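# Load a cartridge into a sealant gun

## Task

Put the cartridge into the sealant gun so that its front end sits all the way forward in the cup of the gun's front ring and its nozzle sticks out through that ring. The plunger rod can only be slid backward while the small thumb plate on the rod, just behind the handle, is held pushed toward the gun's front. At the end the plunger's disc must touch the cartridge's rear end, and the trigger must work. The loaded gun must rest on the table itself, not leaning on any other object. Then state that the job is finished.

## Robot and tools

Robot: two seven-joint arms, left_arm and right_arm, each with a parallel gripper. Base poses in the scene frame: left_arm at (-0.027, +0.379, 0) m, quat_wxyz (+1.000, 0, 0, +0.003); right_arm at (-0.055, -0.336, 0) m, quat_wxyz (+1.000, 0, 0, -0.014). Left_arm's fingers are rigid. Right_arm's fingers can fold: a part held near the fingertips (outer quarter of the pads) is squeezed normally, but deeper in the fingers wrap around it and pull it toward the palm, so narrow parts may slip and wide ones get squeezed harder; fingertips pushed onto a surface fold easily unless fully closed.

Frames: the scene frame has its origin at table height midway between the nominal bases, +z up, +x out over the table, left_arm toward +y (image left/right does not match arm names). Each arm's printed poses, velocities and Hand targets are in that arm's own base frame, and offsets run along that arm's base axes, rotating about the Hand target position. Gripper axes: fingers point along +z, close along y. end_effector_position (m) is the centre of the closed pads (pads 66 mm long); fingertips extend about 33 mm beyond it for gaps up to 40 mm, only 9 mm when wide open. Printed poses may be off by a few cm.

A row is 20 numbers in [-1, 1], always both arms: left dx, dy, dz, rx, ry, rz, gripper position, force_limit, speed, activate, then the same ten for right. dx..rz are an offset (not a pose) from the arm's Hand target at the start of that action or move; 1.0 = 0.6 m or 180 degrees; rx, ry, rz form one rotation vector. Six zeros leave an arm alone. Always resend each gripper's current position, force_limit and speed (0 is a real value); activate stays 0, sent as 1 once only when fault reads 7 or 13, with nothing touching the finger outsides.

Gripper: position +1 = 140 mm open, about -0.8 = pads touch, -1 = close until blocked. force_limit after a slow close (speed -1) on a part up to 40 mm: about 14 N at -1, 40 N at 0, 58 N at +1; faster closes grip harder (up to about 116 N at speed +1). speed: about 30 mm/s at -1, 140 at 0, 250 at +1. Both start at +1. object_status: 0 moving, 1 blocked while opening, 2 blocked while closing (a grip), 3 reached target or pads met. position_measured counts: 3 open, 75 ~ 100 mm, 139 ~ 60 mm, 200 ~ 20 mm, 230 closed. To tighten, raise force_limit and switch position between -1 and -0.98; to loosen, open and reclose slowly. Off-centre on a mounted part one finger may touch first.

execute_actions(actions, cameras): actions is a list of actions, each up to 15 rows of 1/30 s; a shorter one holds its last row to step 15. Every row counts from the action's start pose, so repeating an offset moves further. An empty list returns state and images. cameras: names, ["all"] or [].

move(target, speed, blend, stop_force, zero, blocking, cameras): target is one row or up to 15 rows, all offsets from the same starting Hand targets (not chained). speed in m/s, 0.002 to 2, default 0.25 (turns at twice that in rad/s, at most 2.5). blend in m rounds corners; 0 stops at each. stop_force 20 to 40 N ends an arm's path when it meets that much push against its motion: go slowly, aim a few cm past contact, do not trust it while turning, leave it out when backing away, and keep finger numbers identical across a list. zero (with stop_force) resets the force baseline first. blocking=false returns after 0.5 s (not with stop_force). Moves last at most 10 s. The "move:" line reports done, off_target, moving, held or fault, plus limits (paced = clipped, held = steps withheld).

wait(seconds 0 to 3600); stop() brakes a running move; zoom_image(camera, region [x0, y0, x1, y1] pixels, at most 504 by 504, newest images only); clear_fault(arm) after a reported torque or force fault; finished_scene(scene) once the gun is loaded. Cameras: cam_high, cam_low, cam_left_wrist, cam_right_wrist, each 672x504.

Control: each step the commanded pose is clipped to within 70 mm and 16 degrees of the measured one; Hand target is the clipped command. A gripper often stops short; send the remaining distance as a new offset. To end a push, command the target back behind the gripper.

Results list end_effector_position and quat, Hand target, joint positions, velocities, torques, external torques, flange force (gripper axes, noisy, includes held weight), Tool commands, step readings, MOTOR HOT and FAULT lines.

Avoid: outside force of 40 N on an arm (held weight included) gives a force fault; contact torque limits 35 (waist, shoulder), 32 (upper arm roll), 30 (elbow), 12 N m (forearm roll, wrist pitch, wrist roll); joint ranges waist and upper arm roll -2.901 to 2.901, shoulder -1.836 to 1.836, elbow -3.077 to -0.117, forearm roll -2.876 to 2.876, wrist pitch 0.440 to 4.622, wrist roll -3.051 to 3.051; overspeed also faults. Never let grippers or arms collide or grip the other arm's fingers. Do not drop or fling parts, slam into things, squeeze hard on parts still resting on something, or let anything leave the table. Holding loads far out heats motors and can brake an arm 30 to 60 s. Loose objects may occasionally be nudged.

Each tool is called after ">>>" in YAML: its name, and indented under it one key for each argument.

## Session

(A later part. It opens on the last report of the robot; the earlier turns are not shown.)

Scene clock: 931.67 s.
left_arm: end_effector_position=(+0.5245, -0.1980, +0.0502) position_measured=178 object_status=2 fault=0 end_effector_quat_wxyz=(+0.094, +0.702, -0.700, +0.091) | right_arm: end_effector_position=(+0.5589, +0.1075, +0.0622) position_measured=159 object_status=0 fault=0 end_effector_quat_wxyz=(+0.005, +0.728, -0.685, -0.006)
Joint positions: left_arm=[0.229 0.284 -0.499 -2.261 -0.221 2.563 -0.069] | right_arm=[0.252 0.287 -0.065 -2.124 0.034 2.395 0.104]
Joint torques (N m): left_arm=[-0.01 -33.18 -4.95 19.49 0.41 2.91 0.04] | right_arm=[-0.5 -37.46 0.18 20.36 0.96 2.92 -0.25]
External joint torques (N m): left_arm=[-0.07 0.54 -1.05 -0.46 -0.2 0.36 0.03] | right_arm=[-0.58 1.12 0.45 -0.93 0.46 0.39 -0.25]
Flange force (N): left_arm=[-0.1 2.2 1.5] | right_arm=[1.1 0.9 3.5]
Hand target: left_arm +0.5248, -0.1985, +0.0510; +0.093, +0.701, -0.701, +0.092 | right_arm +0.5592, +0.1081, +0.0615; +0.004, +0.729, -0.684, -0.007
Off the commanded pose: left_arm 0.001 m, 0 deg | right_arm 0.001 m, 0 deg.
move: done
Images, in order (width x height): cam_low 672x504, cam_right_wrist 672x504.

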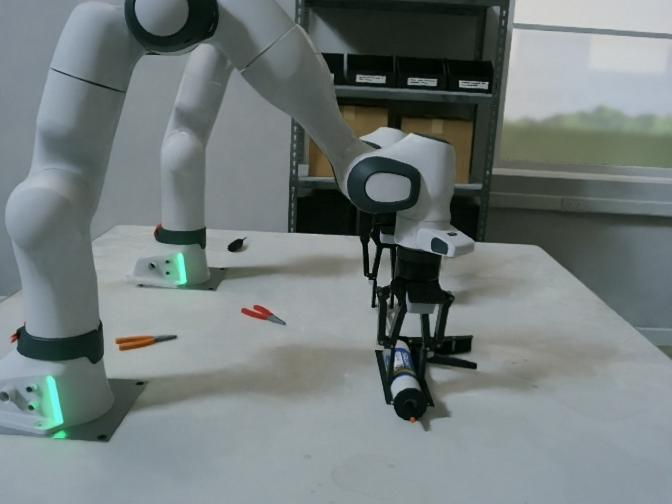

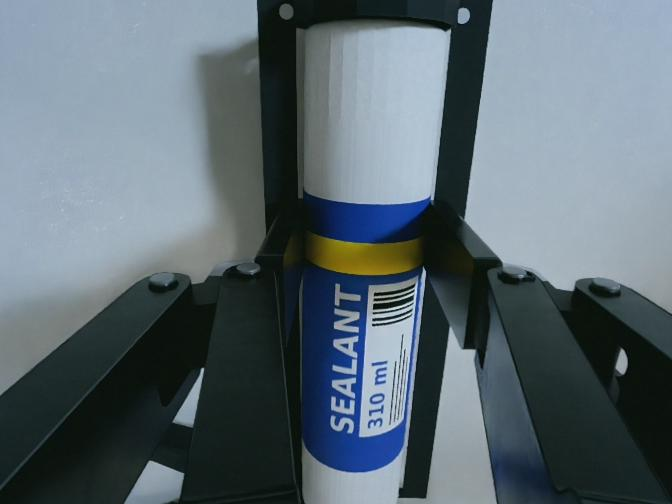

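>>> move:
  target: [0,0,0,0,0,0,-1,0.2,-1,0,0,0,0.011,0,0,0,-1,-0.4,-1,0]
  speed: 0.02
  cameras: ["cam_right_wrist","cam_low"]

>>> zoom_image:
  camera: "cam_low"
  region: [350, 300, 470, 430]

Scene clock: 939.33 s.
left_arm: end_effector_position=(+0.5245, -0.1980, +0.0502) position_measured=178 object_status=2 fault=0 end_effector_quat_wxyz=(+0.094, +0.702, -0.700, +0.091) | right_arm: end_effector_position=(+0.5575, +0.1074, +0.0644) position_measured=159 object_status=2 fault=0 end_effector_quat_wxyz=(+0.006, +0.728, -0.685, -0.008)
Joint positions: left_arm=[0.229 0.284 -0.499 -2.261 -0.221 2.563 -0.069] | right_arm=[0.252 0.282 -0.065 -2.124 0.034 2.386 0.104]
Joint torques (N m): left_arm=[-0.01 -33.14 -4.97 19.43 0.41 2.82 0.01] | right_arm=[-0.22 -41.85 0.03 21.97 0.64 2.53 -0.16]
External joint torques (N m): left_arm=[-0.07 0.54 -1.08 -0.48 -0.2 0.28 0] | right_arm=[-0.21 -3.12 0.39 0.47 0.13 -0.02 -0.16]
Flange force (N): left_arm=[0.0 2.2 1.3] | right_arm=[1.1 5.9 -5.6]
Hand target: left_arm +0.5248, -0.1985, +0.0510; +0.093, +0.701, -0.701, +0.092 | right_arm +0.5592, +0.1081, +0.0681; +0.004, +0.729, -0.684, -0.007
Off the commanded pose: left_arm 0.001 m, 0 deg | right_arm 0.004 m, 0 deg.
move: off_target (right_arm)
Images, in order (width x height): cam_low 672x504, cam_right_wrist 672x504.

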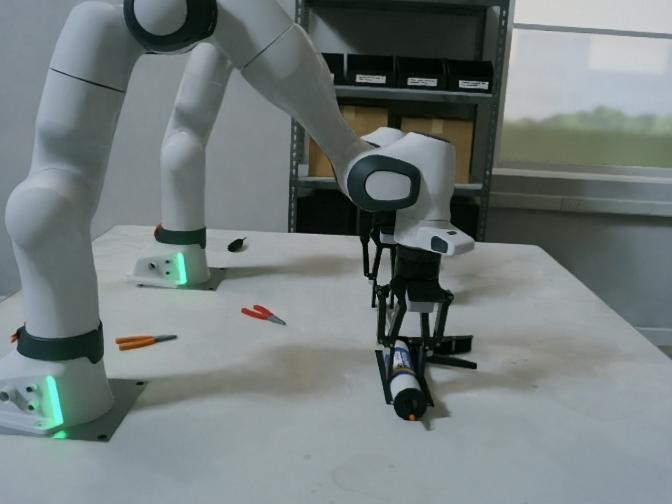

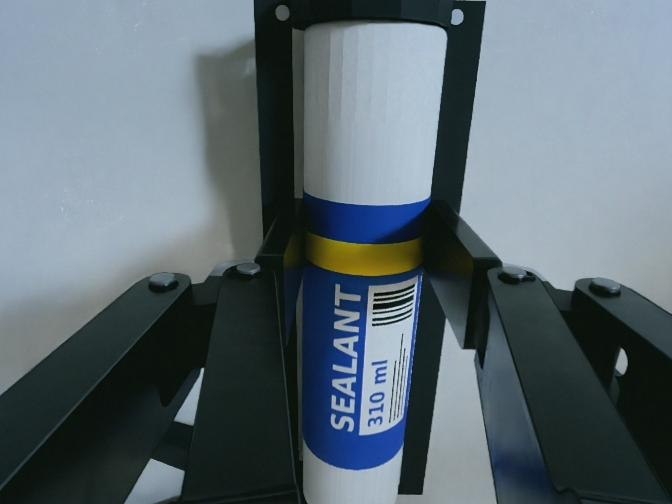

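Scaled by 3.877 from the camera's image (finer frame: 960x720).

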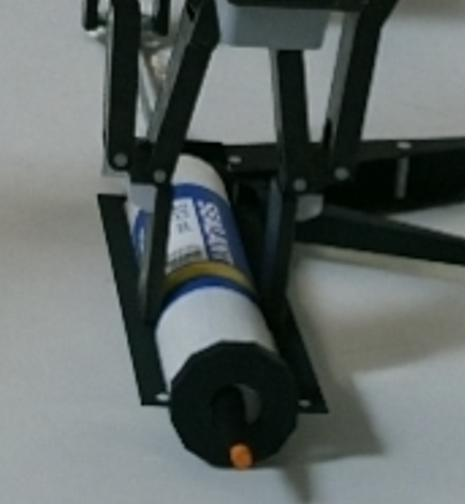

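>>> move:
  target: [0,0,0,0,0,0,-1,0.2,-1,0,0.001,-0.035,0.0,0,0,0,-1,-0.4,-1,0]
  speed: 0.015
  stop_force: 20
  cameras: ["cam_right_wrist","cam_low","cam_high"]

>>> zoom_image:
  camera: "cam_low"
  region: [350, 300, 470, 430]

>>> zoom_image:
  camera: "cam_high"
  region: [220, 240, 370, 340]

Scene clock: 953.50 s.
left_arm: end_effector_position=(+0.5230, -0.2030, +0.0510) position_measured=178 object_status=2 fault=0 end_effector_quat_wxyz=(+0.095, +0.699, -0.703, +0.092) | right_arm: end_effector_position=(+0.5562, +0.0940, +0.0645) position_measured=159 object_status=2 fault=0 end_effector_quat_wxyz=(+0.006, +0.731, -0.683, -0.010)
Joint positions: left_arm=[0.229 0.284 -0.507 -2.261 -0.222 2.563 -0.069] | right_arm=[0.228 0.274 -0.065 -2.134 0.038 2.386 0.069]
Joint torques (N m): left_arm=[2.53 -33.45 -1.65 18.82 1.17 2.75 0.19] | right_arm=[-3.98 -41.73 -3.91 21.58 -0.13 2.78 -0.31]
External joint torques (N m): left_arm=[2.5 0.29 2.36 -1.17 0.56 0.2 0.18] | right_arm=[-4.12 -3.56 -3.69 0.33 -0.62 0.28 -0.31]
Flange force (N): left_arm=[-5.4 1.7 0.4] | right_arm=[8.1 7.2 -6.0]
Hand target: left_arm +0.5248, -0.1985, +0.0510; +0.093, +0.701, -0.701, +0.092 | right_arm +0.5598, +0.0871, +0.0681; +0.004, +0.729, -0.684, -0.007
Off the commanded pose: left_arm 0.005 m, 0 deg | right_arm 0.009 m, 1 deg.
move: off_target (right_arm)
Images, in order (width x height): cam_high 672x504, cam_low 672x504, cam_right_wrist 672x504.

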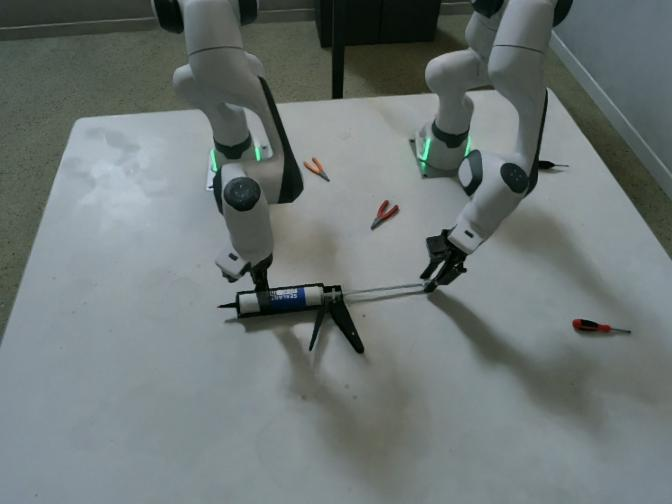

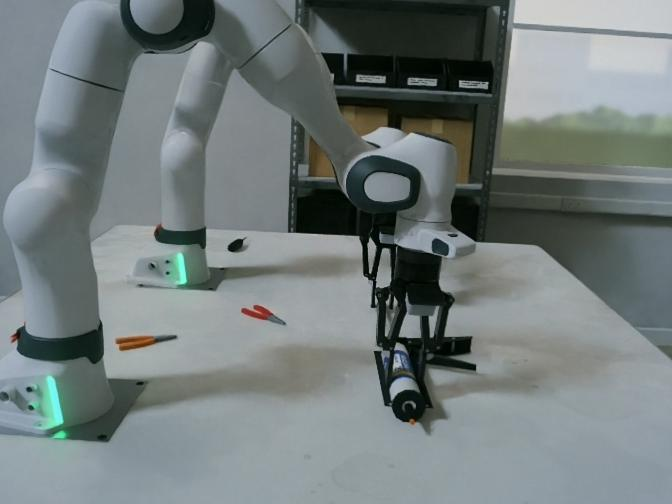

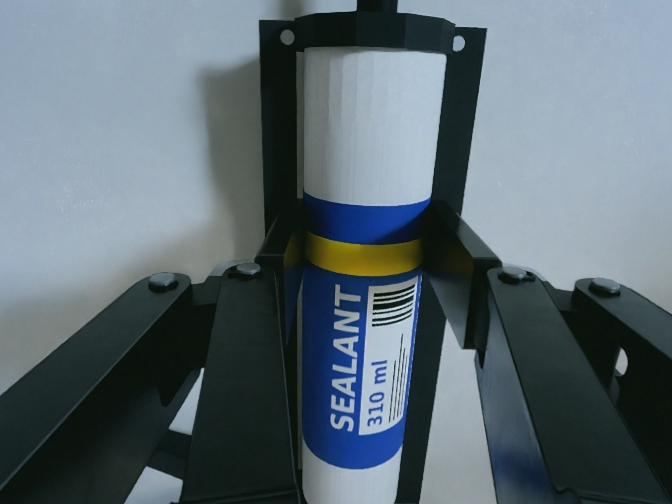

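Scaled by 3.877 from the camera's image (finer frame: 960x720).

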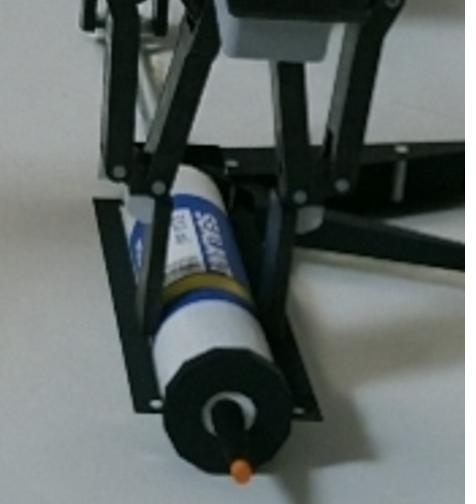

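Scaled by 3.360 from the camera's image (finer frame: 960x720).

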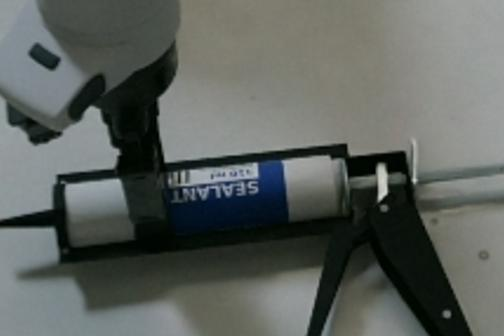

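>>> execute_actions:
  actions: []

Scene clock: 983.33 s.
left_arm: end_effector_position=(+0.5230, -0.2030, +0.0510) position_measured=178 object_status=2 fault=0 end_effector_quat_wxyz=(+0.095, +0.699, -0.703, +0.092) | right_arm: end_effector_position=(+0.5562, +0.0940, +0.0645) position_measured=159 object_status=2 fault=0 end_effector_quat_wxyz=(+0.006, +0.731, -0.682, -0.010)
Joint positions: left_arm=[0.229 0.284 -0.507 -2.261 -0.222 2.563 -0.069] | right_arm=[0.228 0.274 -0.065 -2.134 0.038 2.386 0.069]
Joint velocities: within noise
Joint torques (N m): left_arm=[2.54 -33.46 -1.64 18.78 1.17 2.75 0.17] | right_arm=[-4.01 -41.68 -3.93 21.59 -0.12 2.77 -0.31]
External joint torques (N m): left_arm=[2.43 0.27 2.3 -1.26 0.56 0.19 0.16] | right_arm=[-4.02 -3.56 -3.6 0.37 -0.62 0.28 -0.31]
Flange force (N): left_arm=[-5.3 2.0 0.4] | right_arm=[8.0 7.1 -6.0]
Hand target: left_arm +0.5248, -0.1985, +0.0510; +0.093, +0.701, -0.701, +0.092 | right_arm +0.5598, +0.0871, +0.0681; +0.004, +0.729, -0.684, -0.007
Tool commands: left_gripper/position=-1.0 left_gripper/force_limit=+0.2 left_gripper/speed=-1.0 left_gripper/activate=+0.0 right_gripper/position=-1.0 right_gripper/force_limit=-0.4 right_gripper/speed=-1.0 right_gripper/activate=+0.0
Off the commanded pose: left_arm 0.005 m, 0 deg | right_arm 0.009 m, 1 deg.

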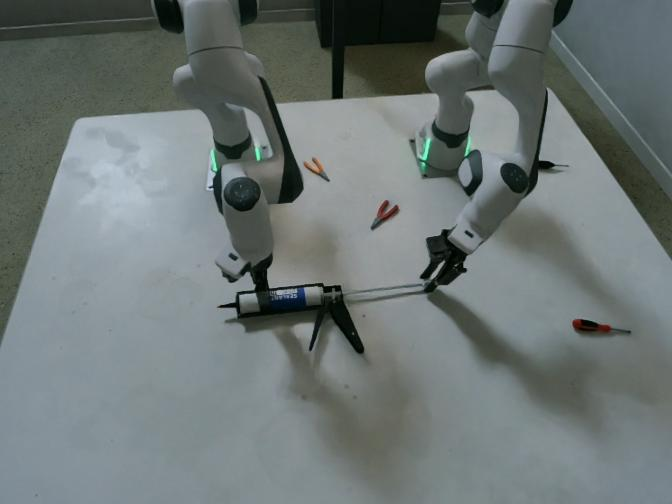

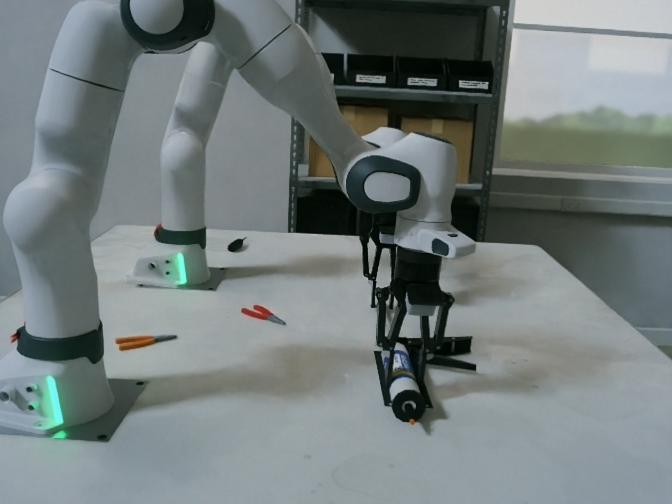

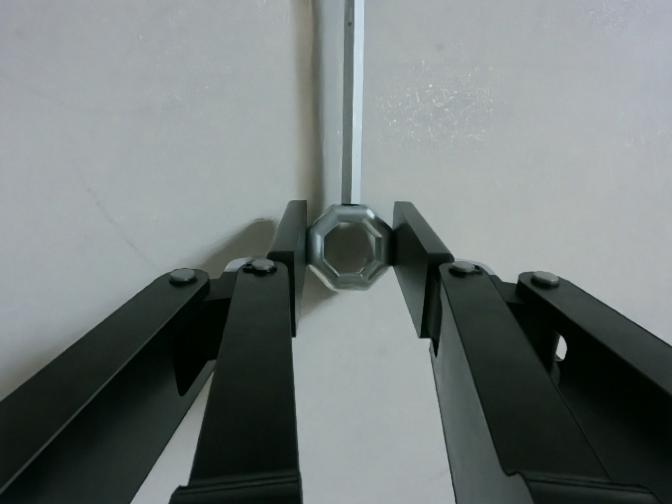

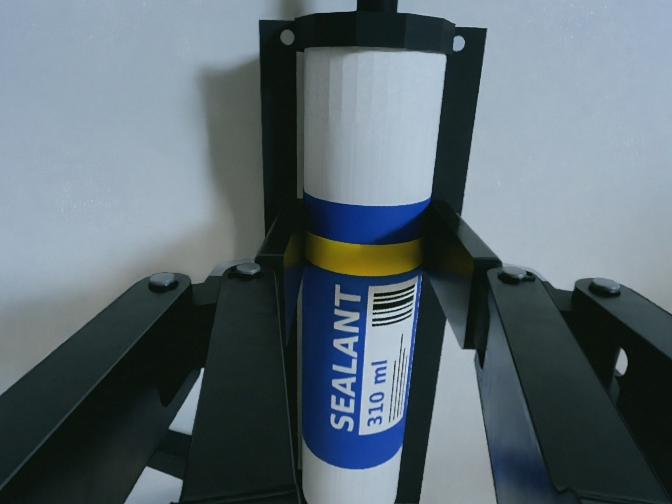

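>>> move:
  target:
    - [0,0,0,0,0,0,-1,0.2,-1,0,0,0.008,-0.009,0,0,0,-1,-0.4,-1,0]
    - [0,0,0,0,0,0,-1,0.2,-1,0,0,0.008,-0.009,0,0,0,0.0,-0.4,-1,0]
  speed: 0.02
  cameras: ["cam_high","cam_right_wrist"]

>>> zoom_image:
  camera: "cam_high"
  region: [210, 260, 370, 350]

Scene clock: 995.80 s.
left_arm: end_effector_position=(+0.5235, -0.2017, +0.0510) position_measured=178 object_status=2 fault=0 end_effector_quat_wxyz=(+0.094, +0.700, -0.702, +0.092) | right_arm: end_effector_position=(+0.5581, +0.0937, +0.0630) position_measured=129 object_status=0 fault=0 end_effector_quat_wxyz=(+0.005, +0.731, -0.683, -0.008)
Joint positions: left_arm=[0.23 0.284 -0.506 -2.261 -0.222 2.563 -0.069] | right_arm=[0.228 0.279 -0.065 -2.134 0.038 2.394 0.069]
Joint torques (N m): left_arm=[1.21 -32.71 -2.53 18.91 0.85 2.82 -0.03] | right_arm=[-0.46 -38.61 -0.39 21.19 0.55 2.76 -0.04]
External joint torques (N m): left_arm=[1.31 1.06 1.6 -1.16 0.23 0.26 -0.04] | right_arm=[-0.47 -0.39 -0.05 -0.04 0.06 0.24 -0.04]
Flange force (N): left_arm=[-3.1 0.4 2.9] | right_arm=[0.8 1.3 -0.1]
Hand target: left_arm +0.5248, -0.1985, +0.0510; +0.093, +0.701, -0.701, +0.092 | right_arm +0.5598, +0.0919, +0.0627; +0.004, +0.729, -0.684, -0.007
Off the commanded pose: left_arm 0.003 m, 0 deg | right_arm 0.002 m, 0 deg.
move: done; target 2's new numbers were sent with right_arm's hand 0.004 m and 0 deg from that target

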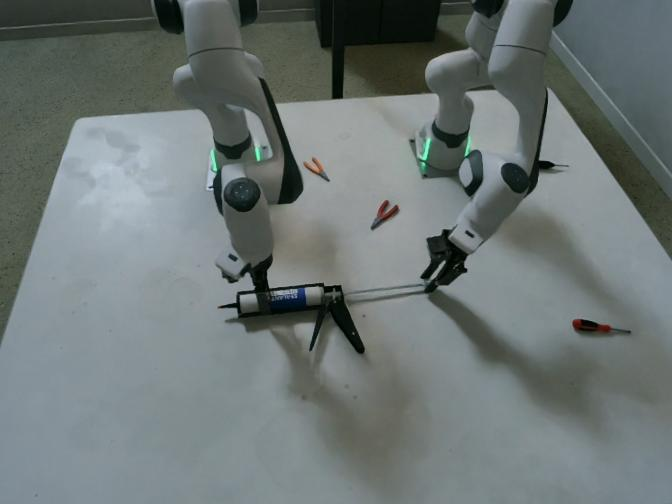

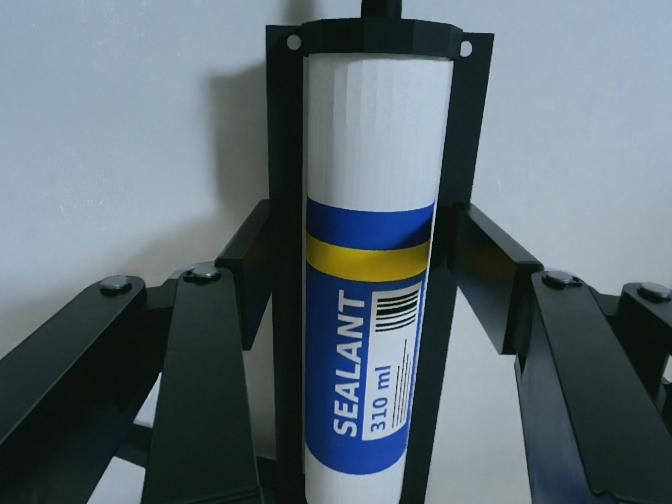

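Scaled by 3.150 from the camera's image (finer frame: 960x720).

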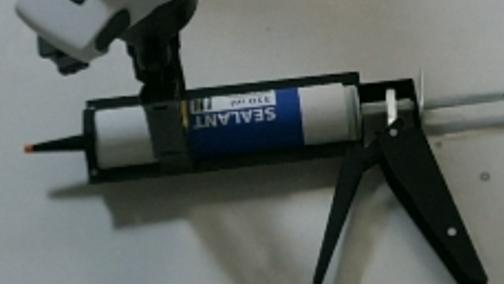

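>>> move:
  target:
    - [0,0,0,0,0,0,-1,0.2,-1,0,0,0,0.045,0,0,0,0.0,-0.4,-1,0]
    - [0,0,0,0,0,0,-1,0.2,-1,0,0,0,0.045,0,0,0,0.45,-0.4,0,0]
    - [0,0,0,0,0,0,-1,0.2,-1,0,-0.002,0.0,-0.031,0,0,0,0.45,-0.4,0,0]
  speed: 0.06
  cameras: ["cam_high","cam_right_wrist"]

>>> zoom_image:
  camera: "cam_high"
  region: [210, 260, 370, 350]

Scene clock: 1004.70 s.
left_arm: end_effector_position=(+0.5235, -0.2017, +0.0510) position_measured=178 object_status=2 fault=0 end_effector_quat_wxyz=(+0.094, +0.700, -0.702, +0.092) | right_arm: end_effector_position=(+0.5577, +0.0913, +0.0446) position_measured=72 object_status=3 fault=0 end_effector_quat_wxyz=(+0.006, +0.729, -0.684, -0.007)
Joint positions: left_arm=[0.23 0.284 -0.506 -2.261 -0.222 2.563 -0.069] | right_arm=[0.228 0.311 -0.068 -2.143 0.038 2.435 0.069]
Joint velocities: left_arm=[within noise] | right_arm=[-0.001 0 -0.001 0 0.002 0.004 -0.001]
Joint torques (N m): left_arm=[1.21 -32.73 -2.55 18.91 0.84 2.81 -0.06] | right_arm=[-0.34 -39.41 -0.07 20.2 0.95 2.79 -0.11]
External joint torques (N m): left_arm=[1.2 0.97 1.46 -1.08 0.23 0.26 -0.07] | right_arm=[-0.33 -0.73 0.35 -0.49 0.47 0.28 -0.11]
Flange force (N): left_arm=[-2.7 0.4 2.8] | right_arm=[0.9 3.8 -0.4]
Hand target: left_arm +0.5248, -0.1985, +0.0510; +0.093, +0.701, -0.701, +0.092 | right_arm +0.5586, +0.0919, +0.0441; +0.004, +0.729, -0.684, -0.007
Off the commanded pose: left_arm 0.003 m, 0 deg | right_arm 0.001 m, 0 deg.
move: done

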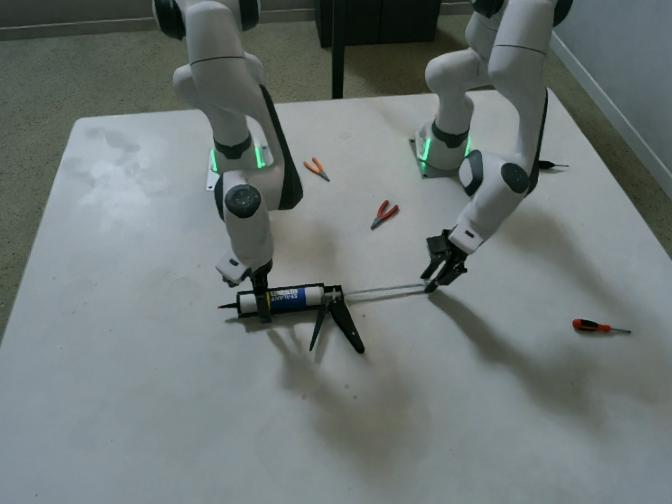

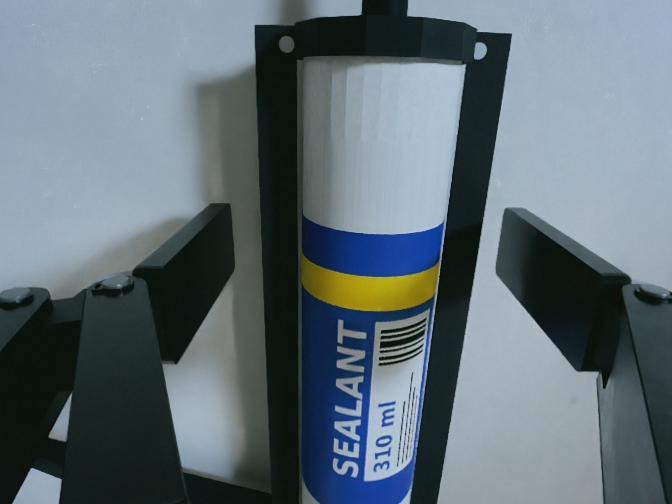

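Scaled by 3.150 from the camera's image (finer frame: 960x720).

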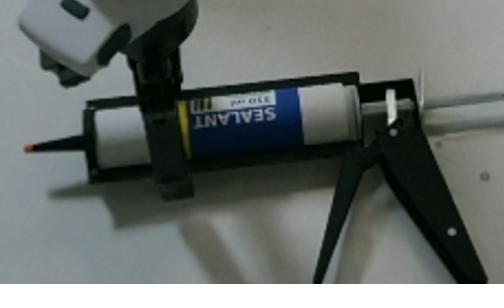

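>>> move:
  target:
    - [0,0,0,0,0,0,-1,0.2,-1,0,-0.005,0.0,0,0,0,0,0.45,0,-1,0]
    - [0,0,0,0,0,0,-1,0.2,-1,0,-0.005,0.0,0,0,0,0,-1,-0.2,-1,0]
  speed: 0.03
  cameras: ["cam_high","cam_right_wrist"]

Scene clock: 1013.20 s.
left_arm: end_effector_position=(+0.5235, -0.2016, +0.0510) position_measured=178 object_status=2 fault=0 end_effector_quat_wxyz=(+0.094, +0.700, -0.702, +0.092) | right_arm: end_effector_position=(+0.5553, +0.0908, +0.0436) position_measured=109 object_status=0 fault=0 end_effector_quat_wxyz=(+0.005, +0.729, -0.684, -0.007)
Joint positions: left_arm=[0.23 0.284 -0.505 -2.261 -0.222 2.563 -0.069] | right_arm=[0.228 0.307 -0.068 -2.153 0.039 2.441 0.069]
Joint torques (N m): left_arm=[1.12 -32.73 -2.65 19.43 0.69 2.99 -0.03] | right_arm=[0.24 -39.45 0.38 19.66 0.79 2.5 -0.14]
External joint torques (N m): left_arm=[1.06 1 1.31 -0.56 0.08 0.44 -0.03] | right_arm=[0.16 -0.81 0.71 -1.07 0.33 -0.03 -0.14]
Flange force (N): left_arm=[-2.3 -0.9 3.2] | right_arm=[0.3 5.9 -1.1]
Hand target: left_arm +0.5248, -0.1985, +0.0510; +0.093, +0.701, -0.701, +0.092 | right_arm +0.5556, +0.0919, +0.0441; +0.004, +0.729, -0.684, -0.007
Off the commanded pose: left_arm 0.003 m, 0 deg | right_arm 0.001 m, 0 deg.
move: done

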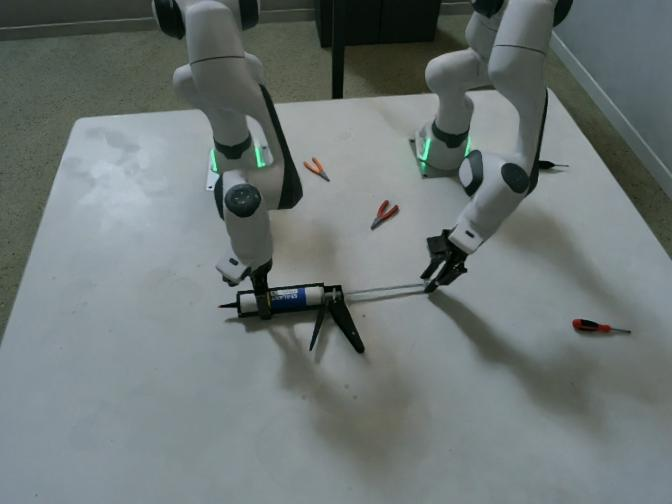

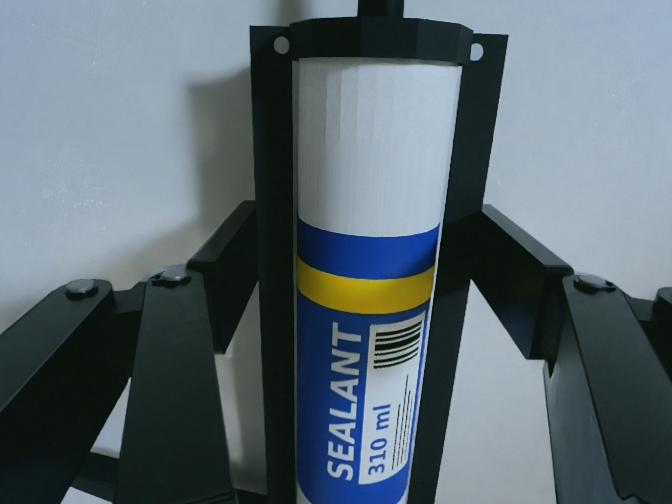

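>>> move:
  target: [0,-0.023,0,0,0,0,-1,0.2,-1,0,0,0.017,0,0,0,0,-1,-0.2,-1,0]
  speed: 0.01
  cameras: ["cam_high","cam_right_wrist"]

>>> zoom_image:
  camera: "cam_high"
  region: [210, 260, 370, 350]

Scene clock: 1020.20 s.
left_arm: end_effector_position=(+0.5255, -0.2020, +0.0502) position_measured=178 object_status=2 fault=0 end_effector_quat_wxyz=(+0.091, +0.701, -0.702, +0.090) | right_arm: end_effector_position=(+0.5563, +0.0912, +0.0440) position_measured=109 object_status=2 fault=0 end_effector_quat_wxyz=(+0.006, +0.728, -0.686, -0.005)
Joint positions: left_arm=[0.209 0.287 -0.488 -2.254 -0.213 2.563 -0.08] | right_arm=[0.229 0.308 -0.068 -2.15 0.035 2.441 0.078]
Joint torques (N m): left_arm=[-5.26 -31.78 -8.95 20.87 -0.54 3.34 -0.74] | right_arm=[5.79 -39.17 5.85 21.37 1.72 2.95 0.33]
External joint torques (N m): left_arm=[-5.34 2.35 -5.08 0.78 -1.15 0.76 -0.74] | right_arm=[5.85 -0.55 6.32 0.65 1.25 0.42 0.33]
Flange force (N): left_arm=[11.0 -3.9 9.2] | right_arm=[-11.0 0.6 0.2]
Hand target: left_arm +0.5248, -0.2123, +0.0510; +0.093, +0.701, -0.701, +0.092 | right_arm +0.5556, +0.1021, +0.0441; +0.004, +0.729, -0.684, -0.007
Off the commanded pose: left_arm 0.010 m, 0 deg | right_arm 0.011 m, 0 deg.
move: off_target (left_arm, right_arm)

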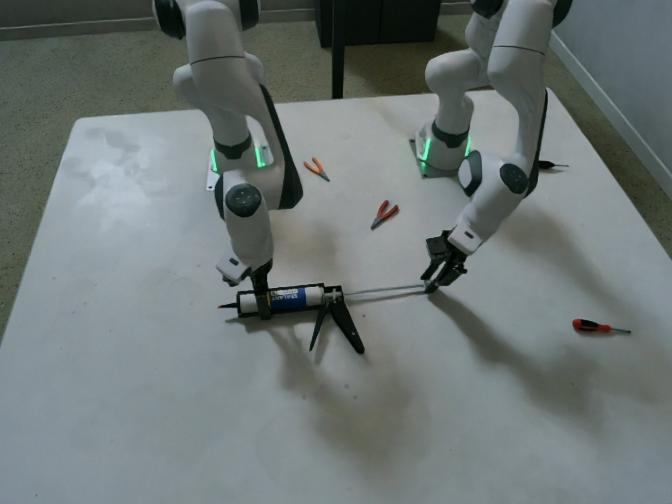

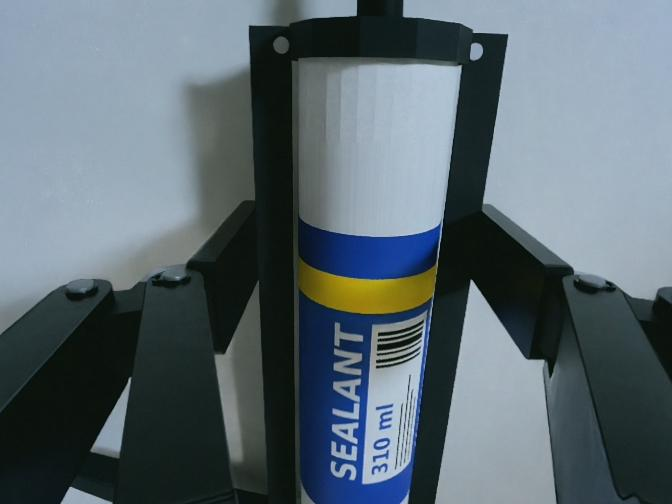

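Scaled by 3.150 from the camera's image (finer frame: 960x720).

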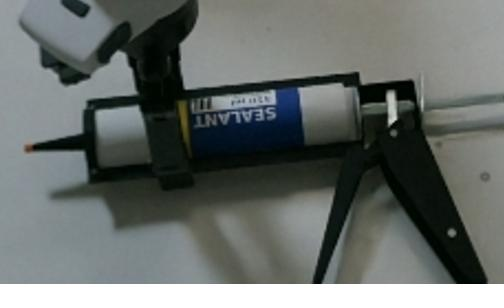

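>>> move:
  target: [0,-0.012,0,0,0,0,-1,0.2,-1,0,0,0.012,0,0,0,0,-1,-0.2,-1,0]
  speed: 0.01

>>> move:
  target: [0,-0.008,0,0,0,0,-1,0.2,-1,0,0,0.008,0,0,0,0,-1,-0.2,-1,0]
  speed: 0.01
  cameras: ["cam_high","cam_right_wrist"]

>>> zoom_image:
  camera: "cam_high"
  region: [210, 260, 370, 350]

Scene clock: 1027.60 s.
left_arm: end_effector_position=(+0.5264, -0.2028, +0.0493) position_measured=178 object_status=2 fault=0 end_effector_quat_wxyz=(+0.090, +0.702, -0.700, +0.088) | right_arm: end_effector_position=(+0.5579, +0.0914, +0.0445) position_measured=109 object_status=2 fault=0 end_effector_quat_wxyz=(+0.006, +0.724, -0.689, -0.004)
Joint positions: left_arm=[0.194 0.291 -0.475 -2.25 -0.209 2.563 -0.09] | right_arm=[0.233 0.31 -0.07 -2.146 0.03 2.44 0.093]
Joint velocities: left_arm=[within noise] | right_arm=[0.001 0 0 0 0 0 0.005]
Joint torques (N m): left_arm=[-8.17 -31.69 -12.91 21.8 -1.32 3.55 -0.78] | right_arm=[9.04 -39.07 9.71 21.23 2.41 2.9 0.26]
External joint torques (N m): left_arm=[-8.22 2.73 -9.07 1.74 -1.93 0.97 -0.79] | right_arm=[8.95 -0.23 10.06 0.43 1.94 0.36 0.26]
Flange force (N): left_arm=[16.8 -4.0 10.5] | right_arm=[-16.4 1.3 1.0]
Hand target: left_arm +0.5248, -0.2195, +0.0510; +0.093, +0.701, -0.701, +0.092 | right_arm +0.5556, +0.1093, +0.0441; +0.004, +0.729, -0.684, -0.007
Off the commanded pose: left_arm 0.017 m, 1 deg | right_arm 0.018 m, 1 deg.
move: off_target (left_arm, right_arm)

Scene clock: 1028.43 s.
left_arm: end_effector_position=(+0.5271, -0.2035, +0.0488) position_measured=178 object_status=2 fault=0 end_effector_quat_wxyz=(+0.089, +0.704, -0.699, +0.088) | right_arm: end_effector_position=(+0.5585, +0.0913, +0.0447) position_measured=109 object_status=2 fault=0 end_effector_quat_wxyz=(+0.007, +0.723, -0.691, -0.003)
Joint positions: left_arm=[0.185 0.293 -0.468 -2.247 -0.207 2.563 -0.097] | right_arm=[0.233 0.311 -0.07 -2.143 0.026 2.438 0.101]
Joint torques (N m): left_arm=[-9.94 -31.68 -14.75 22.37 -1.81 3.7 -0.87] | right_arm=[10.82 -38.79 12.11 21.37 2.98 3.06 0.37]
External joint torques (N m): left_arm=[-9.87 2.95 -10.82 2.28 -2.43 1.12 -0.87] | right_arm=[10.83 0.05 12.54 0.6 2.5 0.53 0.37]
Flange force (N): left_arm=[20.0 -4.5 11.6] | right_arm=[-20.2 0.6 1.9]
Hand target: left_arm +0.5248, -0.2243, +0.0510; +0.093, +0.701, -0.701, +0.092 | right_arm +0.5556, +0.1141, +0.0441; +0.004, +0.729, -0.684, -0.007
Off the commanded pose: left_arm 0.021 m, 1 deg | right_arm 0.023 m, 1 deg.
move: off_target (left_arm, right_arm)

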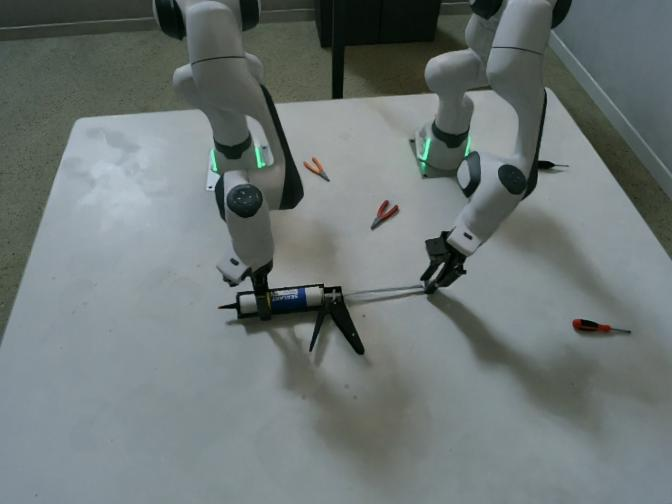

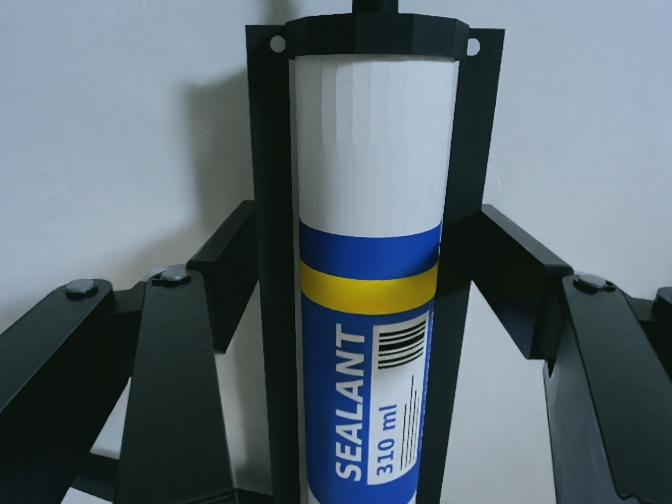

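Scaled by 3.150 from the camera's image (finer frame: 960x720).

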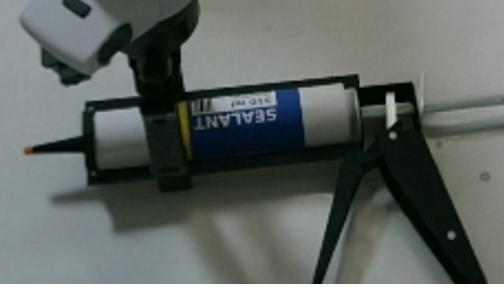

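>>> zoom_image:
  camera: "cam_high"
  region: [300, 270, 350, 320]

Scaled by 10.080 from the camera's image (finer frame: 960x720).

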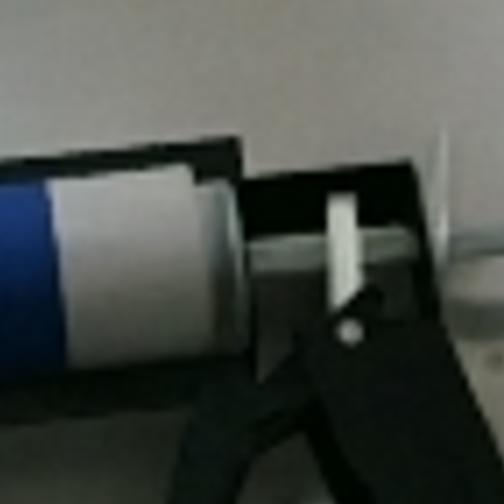

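>>> execute_actions:
  actions: []
  cameras: ["cam_low","cam_high"]

>>> zoom_image:
  camera: "cam_low"
  region: [370, 330, 490, 430]

Scene clock: 1050.53 s.
left_arm: end_effector_position=(+0.5271, -0.2035, +0.0488) position_measured=178 object_status=2 fault=0 end_effector_quat_wxyz=(+0.089, +0.704, -0.699, +0.088) | right_arm: end_effector_position=(+0.5585, +0.0913, +0.0448) position_measured=109 object_status=2 fault=0 end_effector_quat_wxyz=(+0.007, +0.723, -0.691, -0.003)
Joint positions: left_arm=[0.185 0.293 -0.467 -2.247 -0.207 2.563 -0.097] | right_arm=[0.233 0.311 -0.07 -2.143 0.026 2.438 0.101]
Joint velocities: within noise
Joint torques (N m): left_arm=[-10.16 -31.67 -14.66 22.35 -1.82 3.7 -0.91] | right_arm=[10.94 -38.8 12.1 21.31 3.02 3.03 0.33]
External joint torques (N m): left_arm=[-10.29 2.97 -10.92 2.29 -2.42 1.12 -0.92] | right_arm=[10.91 -0.2 12.5 0.69 2.55 0.52 0.32]
Flange force (N): left_arm=[20.8 -4.8 12.0] | right_arm=[-20.2 0.9 1.4]
Hand target: left_arm +0.5248, -0.2243, +0.0510; +0.093, +0.701, -0.701, +0.092 | right_arm +0.5556, +0.1141, +0.0441; +0.004, +0.729, -0.684, -0.007
Tool commands: left_gripper/position=-1.0 left_gripper/force_limit=+0.2 left_gripper/speed=-1.0 left_gripper/activate=+0.0 right_gripper/position=-1.0 right_gripper/force_limit=-0.2 right_gripper/speed=-1.0 right_gripper/activate=+0.0
Off the commanded pose: left_arm 0.021 m, 1 deg | right_arm 0.023 m, 1 deg.
Images, in order (width x height): cam_high 672x504, cam_low 672x504.

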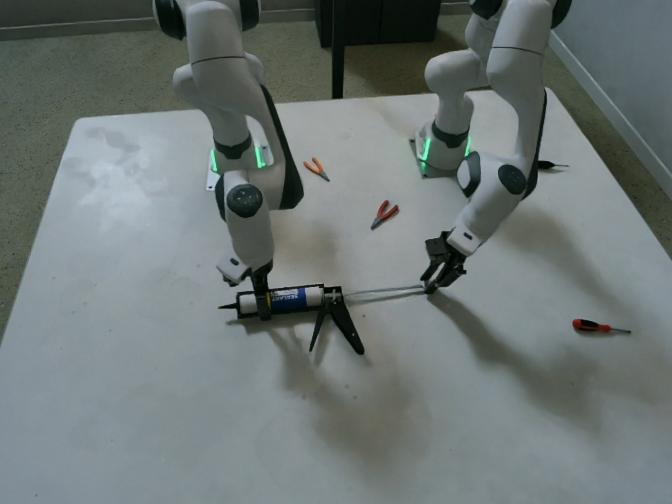

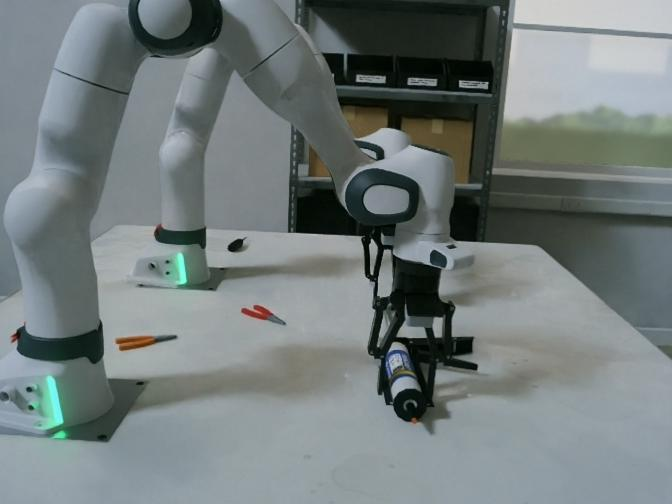

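Scaled by 4.200 from the camera's image (finer frame: 960x720).

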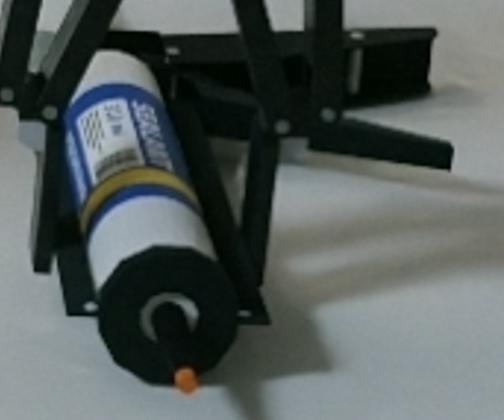

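>>> move:
  target: [0,-0.010,0,0,0,0,-1,0.2,-1,0,0,0.010,0,0,0,0,-1,-0.2,-1,0]
  speed: 0.01
  cameras: ["cam_high","cam_left_wrist"]

>>> zoom_image:
  camera: "cam_high"
  region: [300, 270, 350, 320]

Scene clock: 1055.47 s.
left_arm: end_effector_position=(+0.5278, -0.2058, +0.0482) position_measured=178 object_status=2 fault=0 end_effector_quat_wxyz=(+0.089, +0.705, -0.698, +0.087) | right_arm: end_effector_position=(+0.5594, +0.0928, +0.0448) position_measured=109 object_status=2 fault=0 end_effector_quat_wxyz=(+0.008, +0.721, -0.693, -0.002)
Joint positions: left_arm=[0.172 0.296 -0.46 -2.242 -0.204 2.564 -0.107] | right_arm=[0.237 0.314 -0.07 -2.139 0.022 2.437 0.112]
Joint velocities: left_arm=[within noise] | right_arm=[0.001 0.001 -0.001 0.001 -0.001 0 0.005]
Joint torques (N m): left_arm=[-11.86 -31.92 -16.35 22.77 -2.22 3.78 -0.85] | right_arm=[12.92 -39.06 14.34 21.21 3.49 3 0.32]
External joint torques (N m): left_arm=[-11.93 2.83 -12.57 2.7 -2.83 1.19 -0.86] | right_arm=[12.88 -0.27 14.74 0.51 3.01 0.49 0.31]
Flange force (N): left_arm=[23.6 -4.2 12.1] | right_arm=[-23.5 2.3 1.3]
Hand target: left_arm +0.5248, -0.2303, +0.0510; +0.093, +0.701, -0.701, +0.092 | right_arm +0.5556, +0.1201, +0.0441; +0.004, +0.729, -0.684, -0.007
Off the commanded pose: left_arm 0.025 m, 1 deg | right_arm 0.028 m, 2 deg.
move: off_target (left_arm, right_arm)

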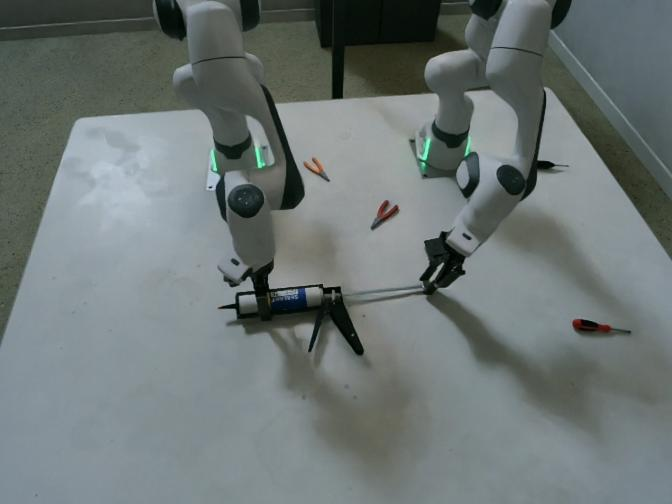

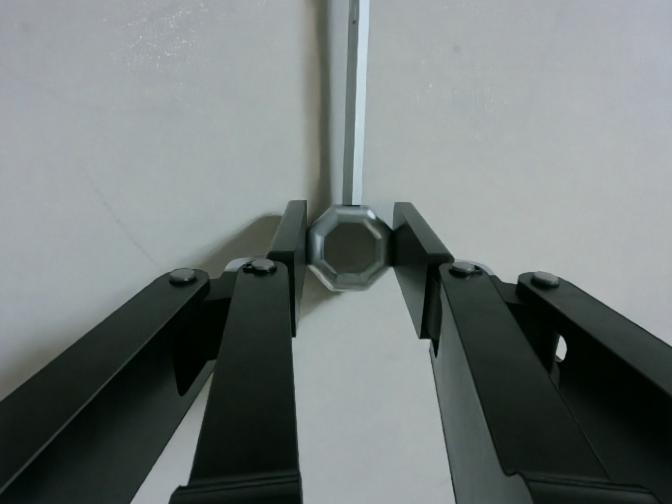

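Scaled by 10.080 from the camera's image (finer frame: 960x720).

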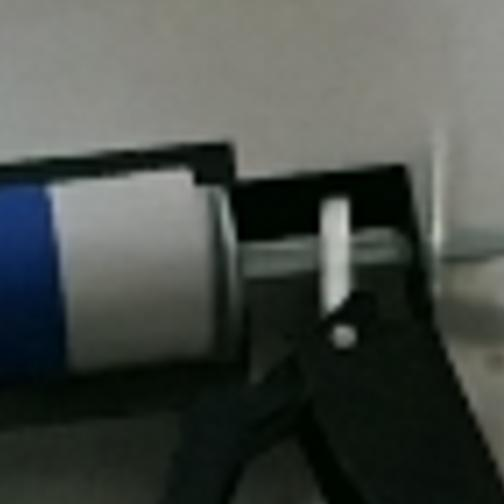

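>>> move:
  target:
    - [-0.0,0.043,0,0,0,0,-1,0.2,-1,0,0,-0.047,0,0,0,0,-1,-0.2,-1,0]
    - [-0.0,0.043,0,0,0,0,-0.1,0.2,-1,0,0,-0.047,0,0,0,0,0.45,-0.2,-1,0]
  speed: 0.03
  cameras: ["cam_high","cam_left_wrist","cam_right_wrist"]

>>> zoom_image:
  camera: "cam_high"
  region: [300, 270, 350, 320]

Scene clock: 1071.13 s.
left_arm: end_effector_position=(+0.5245, -0.2049, +0.0505) position_measured=141 object_status=0 fault=0 end_effector_quat_wxyz=(+0.094, +0.702, -0.700, +0.091) | right_arm: end_effector_position=(+0.5556, +0.0916, +0.0432) position_measured=72 object_status=0 fault=0 end_effector_quat_wxyz=(+0.005, +0.728, -0.686, -0.007)
Joint positions: left_arm=[0.201 0.286 -0.484 -2.255 -0.227 2.564 -0.079] | right_arm=[0.213 0.307 -0.052 -2.153 0.033 2.444 0.079]
Joint torques (N m): left_arm=[0.23 -33.48 -4.43 19.1 0.64 2.67 0.11] | right_arm=[-0.23 -40.09 0.13 19.65 0.53 2.56 -0.21]
External joint torques (N m): left_arm=[0.14 0.58 -0.65 -0.87 0.03 0.12 0.1] | right_arm=[-0.37 -1.59 0.25 -0.94 0.07 0.05 -0.21]
Flange force (N): left_arm=[-0.9 2.5 1.2] | right_arm=[1.5 7.3 -2.5]
Hand target: left_arm +0.5248, -0.2045, +0.0510; +0.093, +0.701, -0.701, +0.092 | right_arm +0.5556, +0.0919, +0.0441; +0.004, +0.729, -0.684, -0.007
Off the commanded pose: left_arm 0.001 m, 0 deg | right_arm 0.001 m, 0 deg.
move: done

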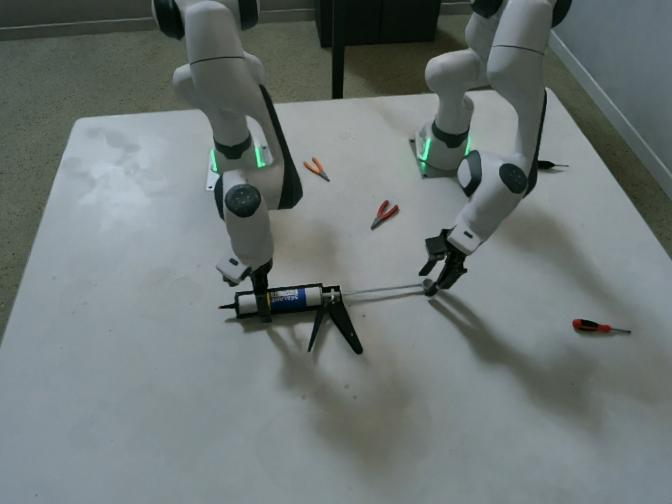

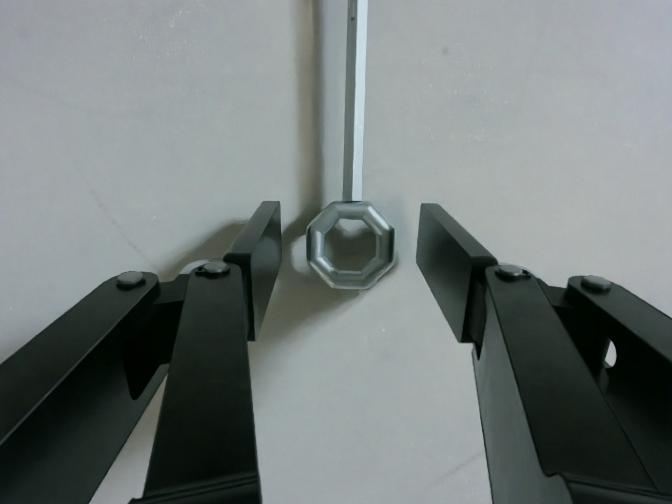

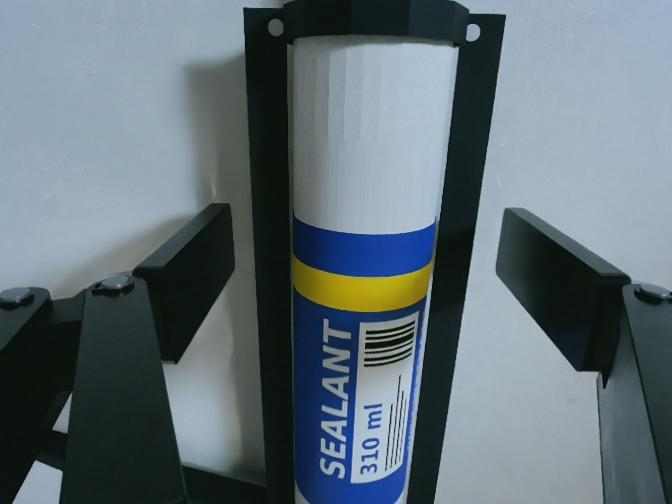

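Scaled by 10.080 from the camera's image (finer frame: 960x720).

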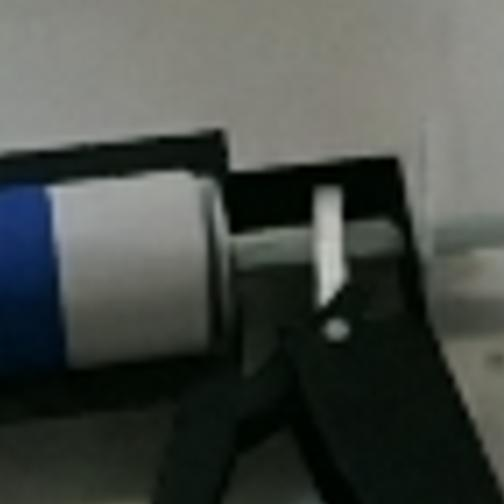

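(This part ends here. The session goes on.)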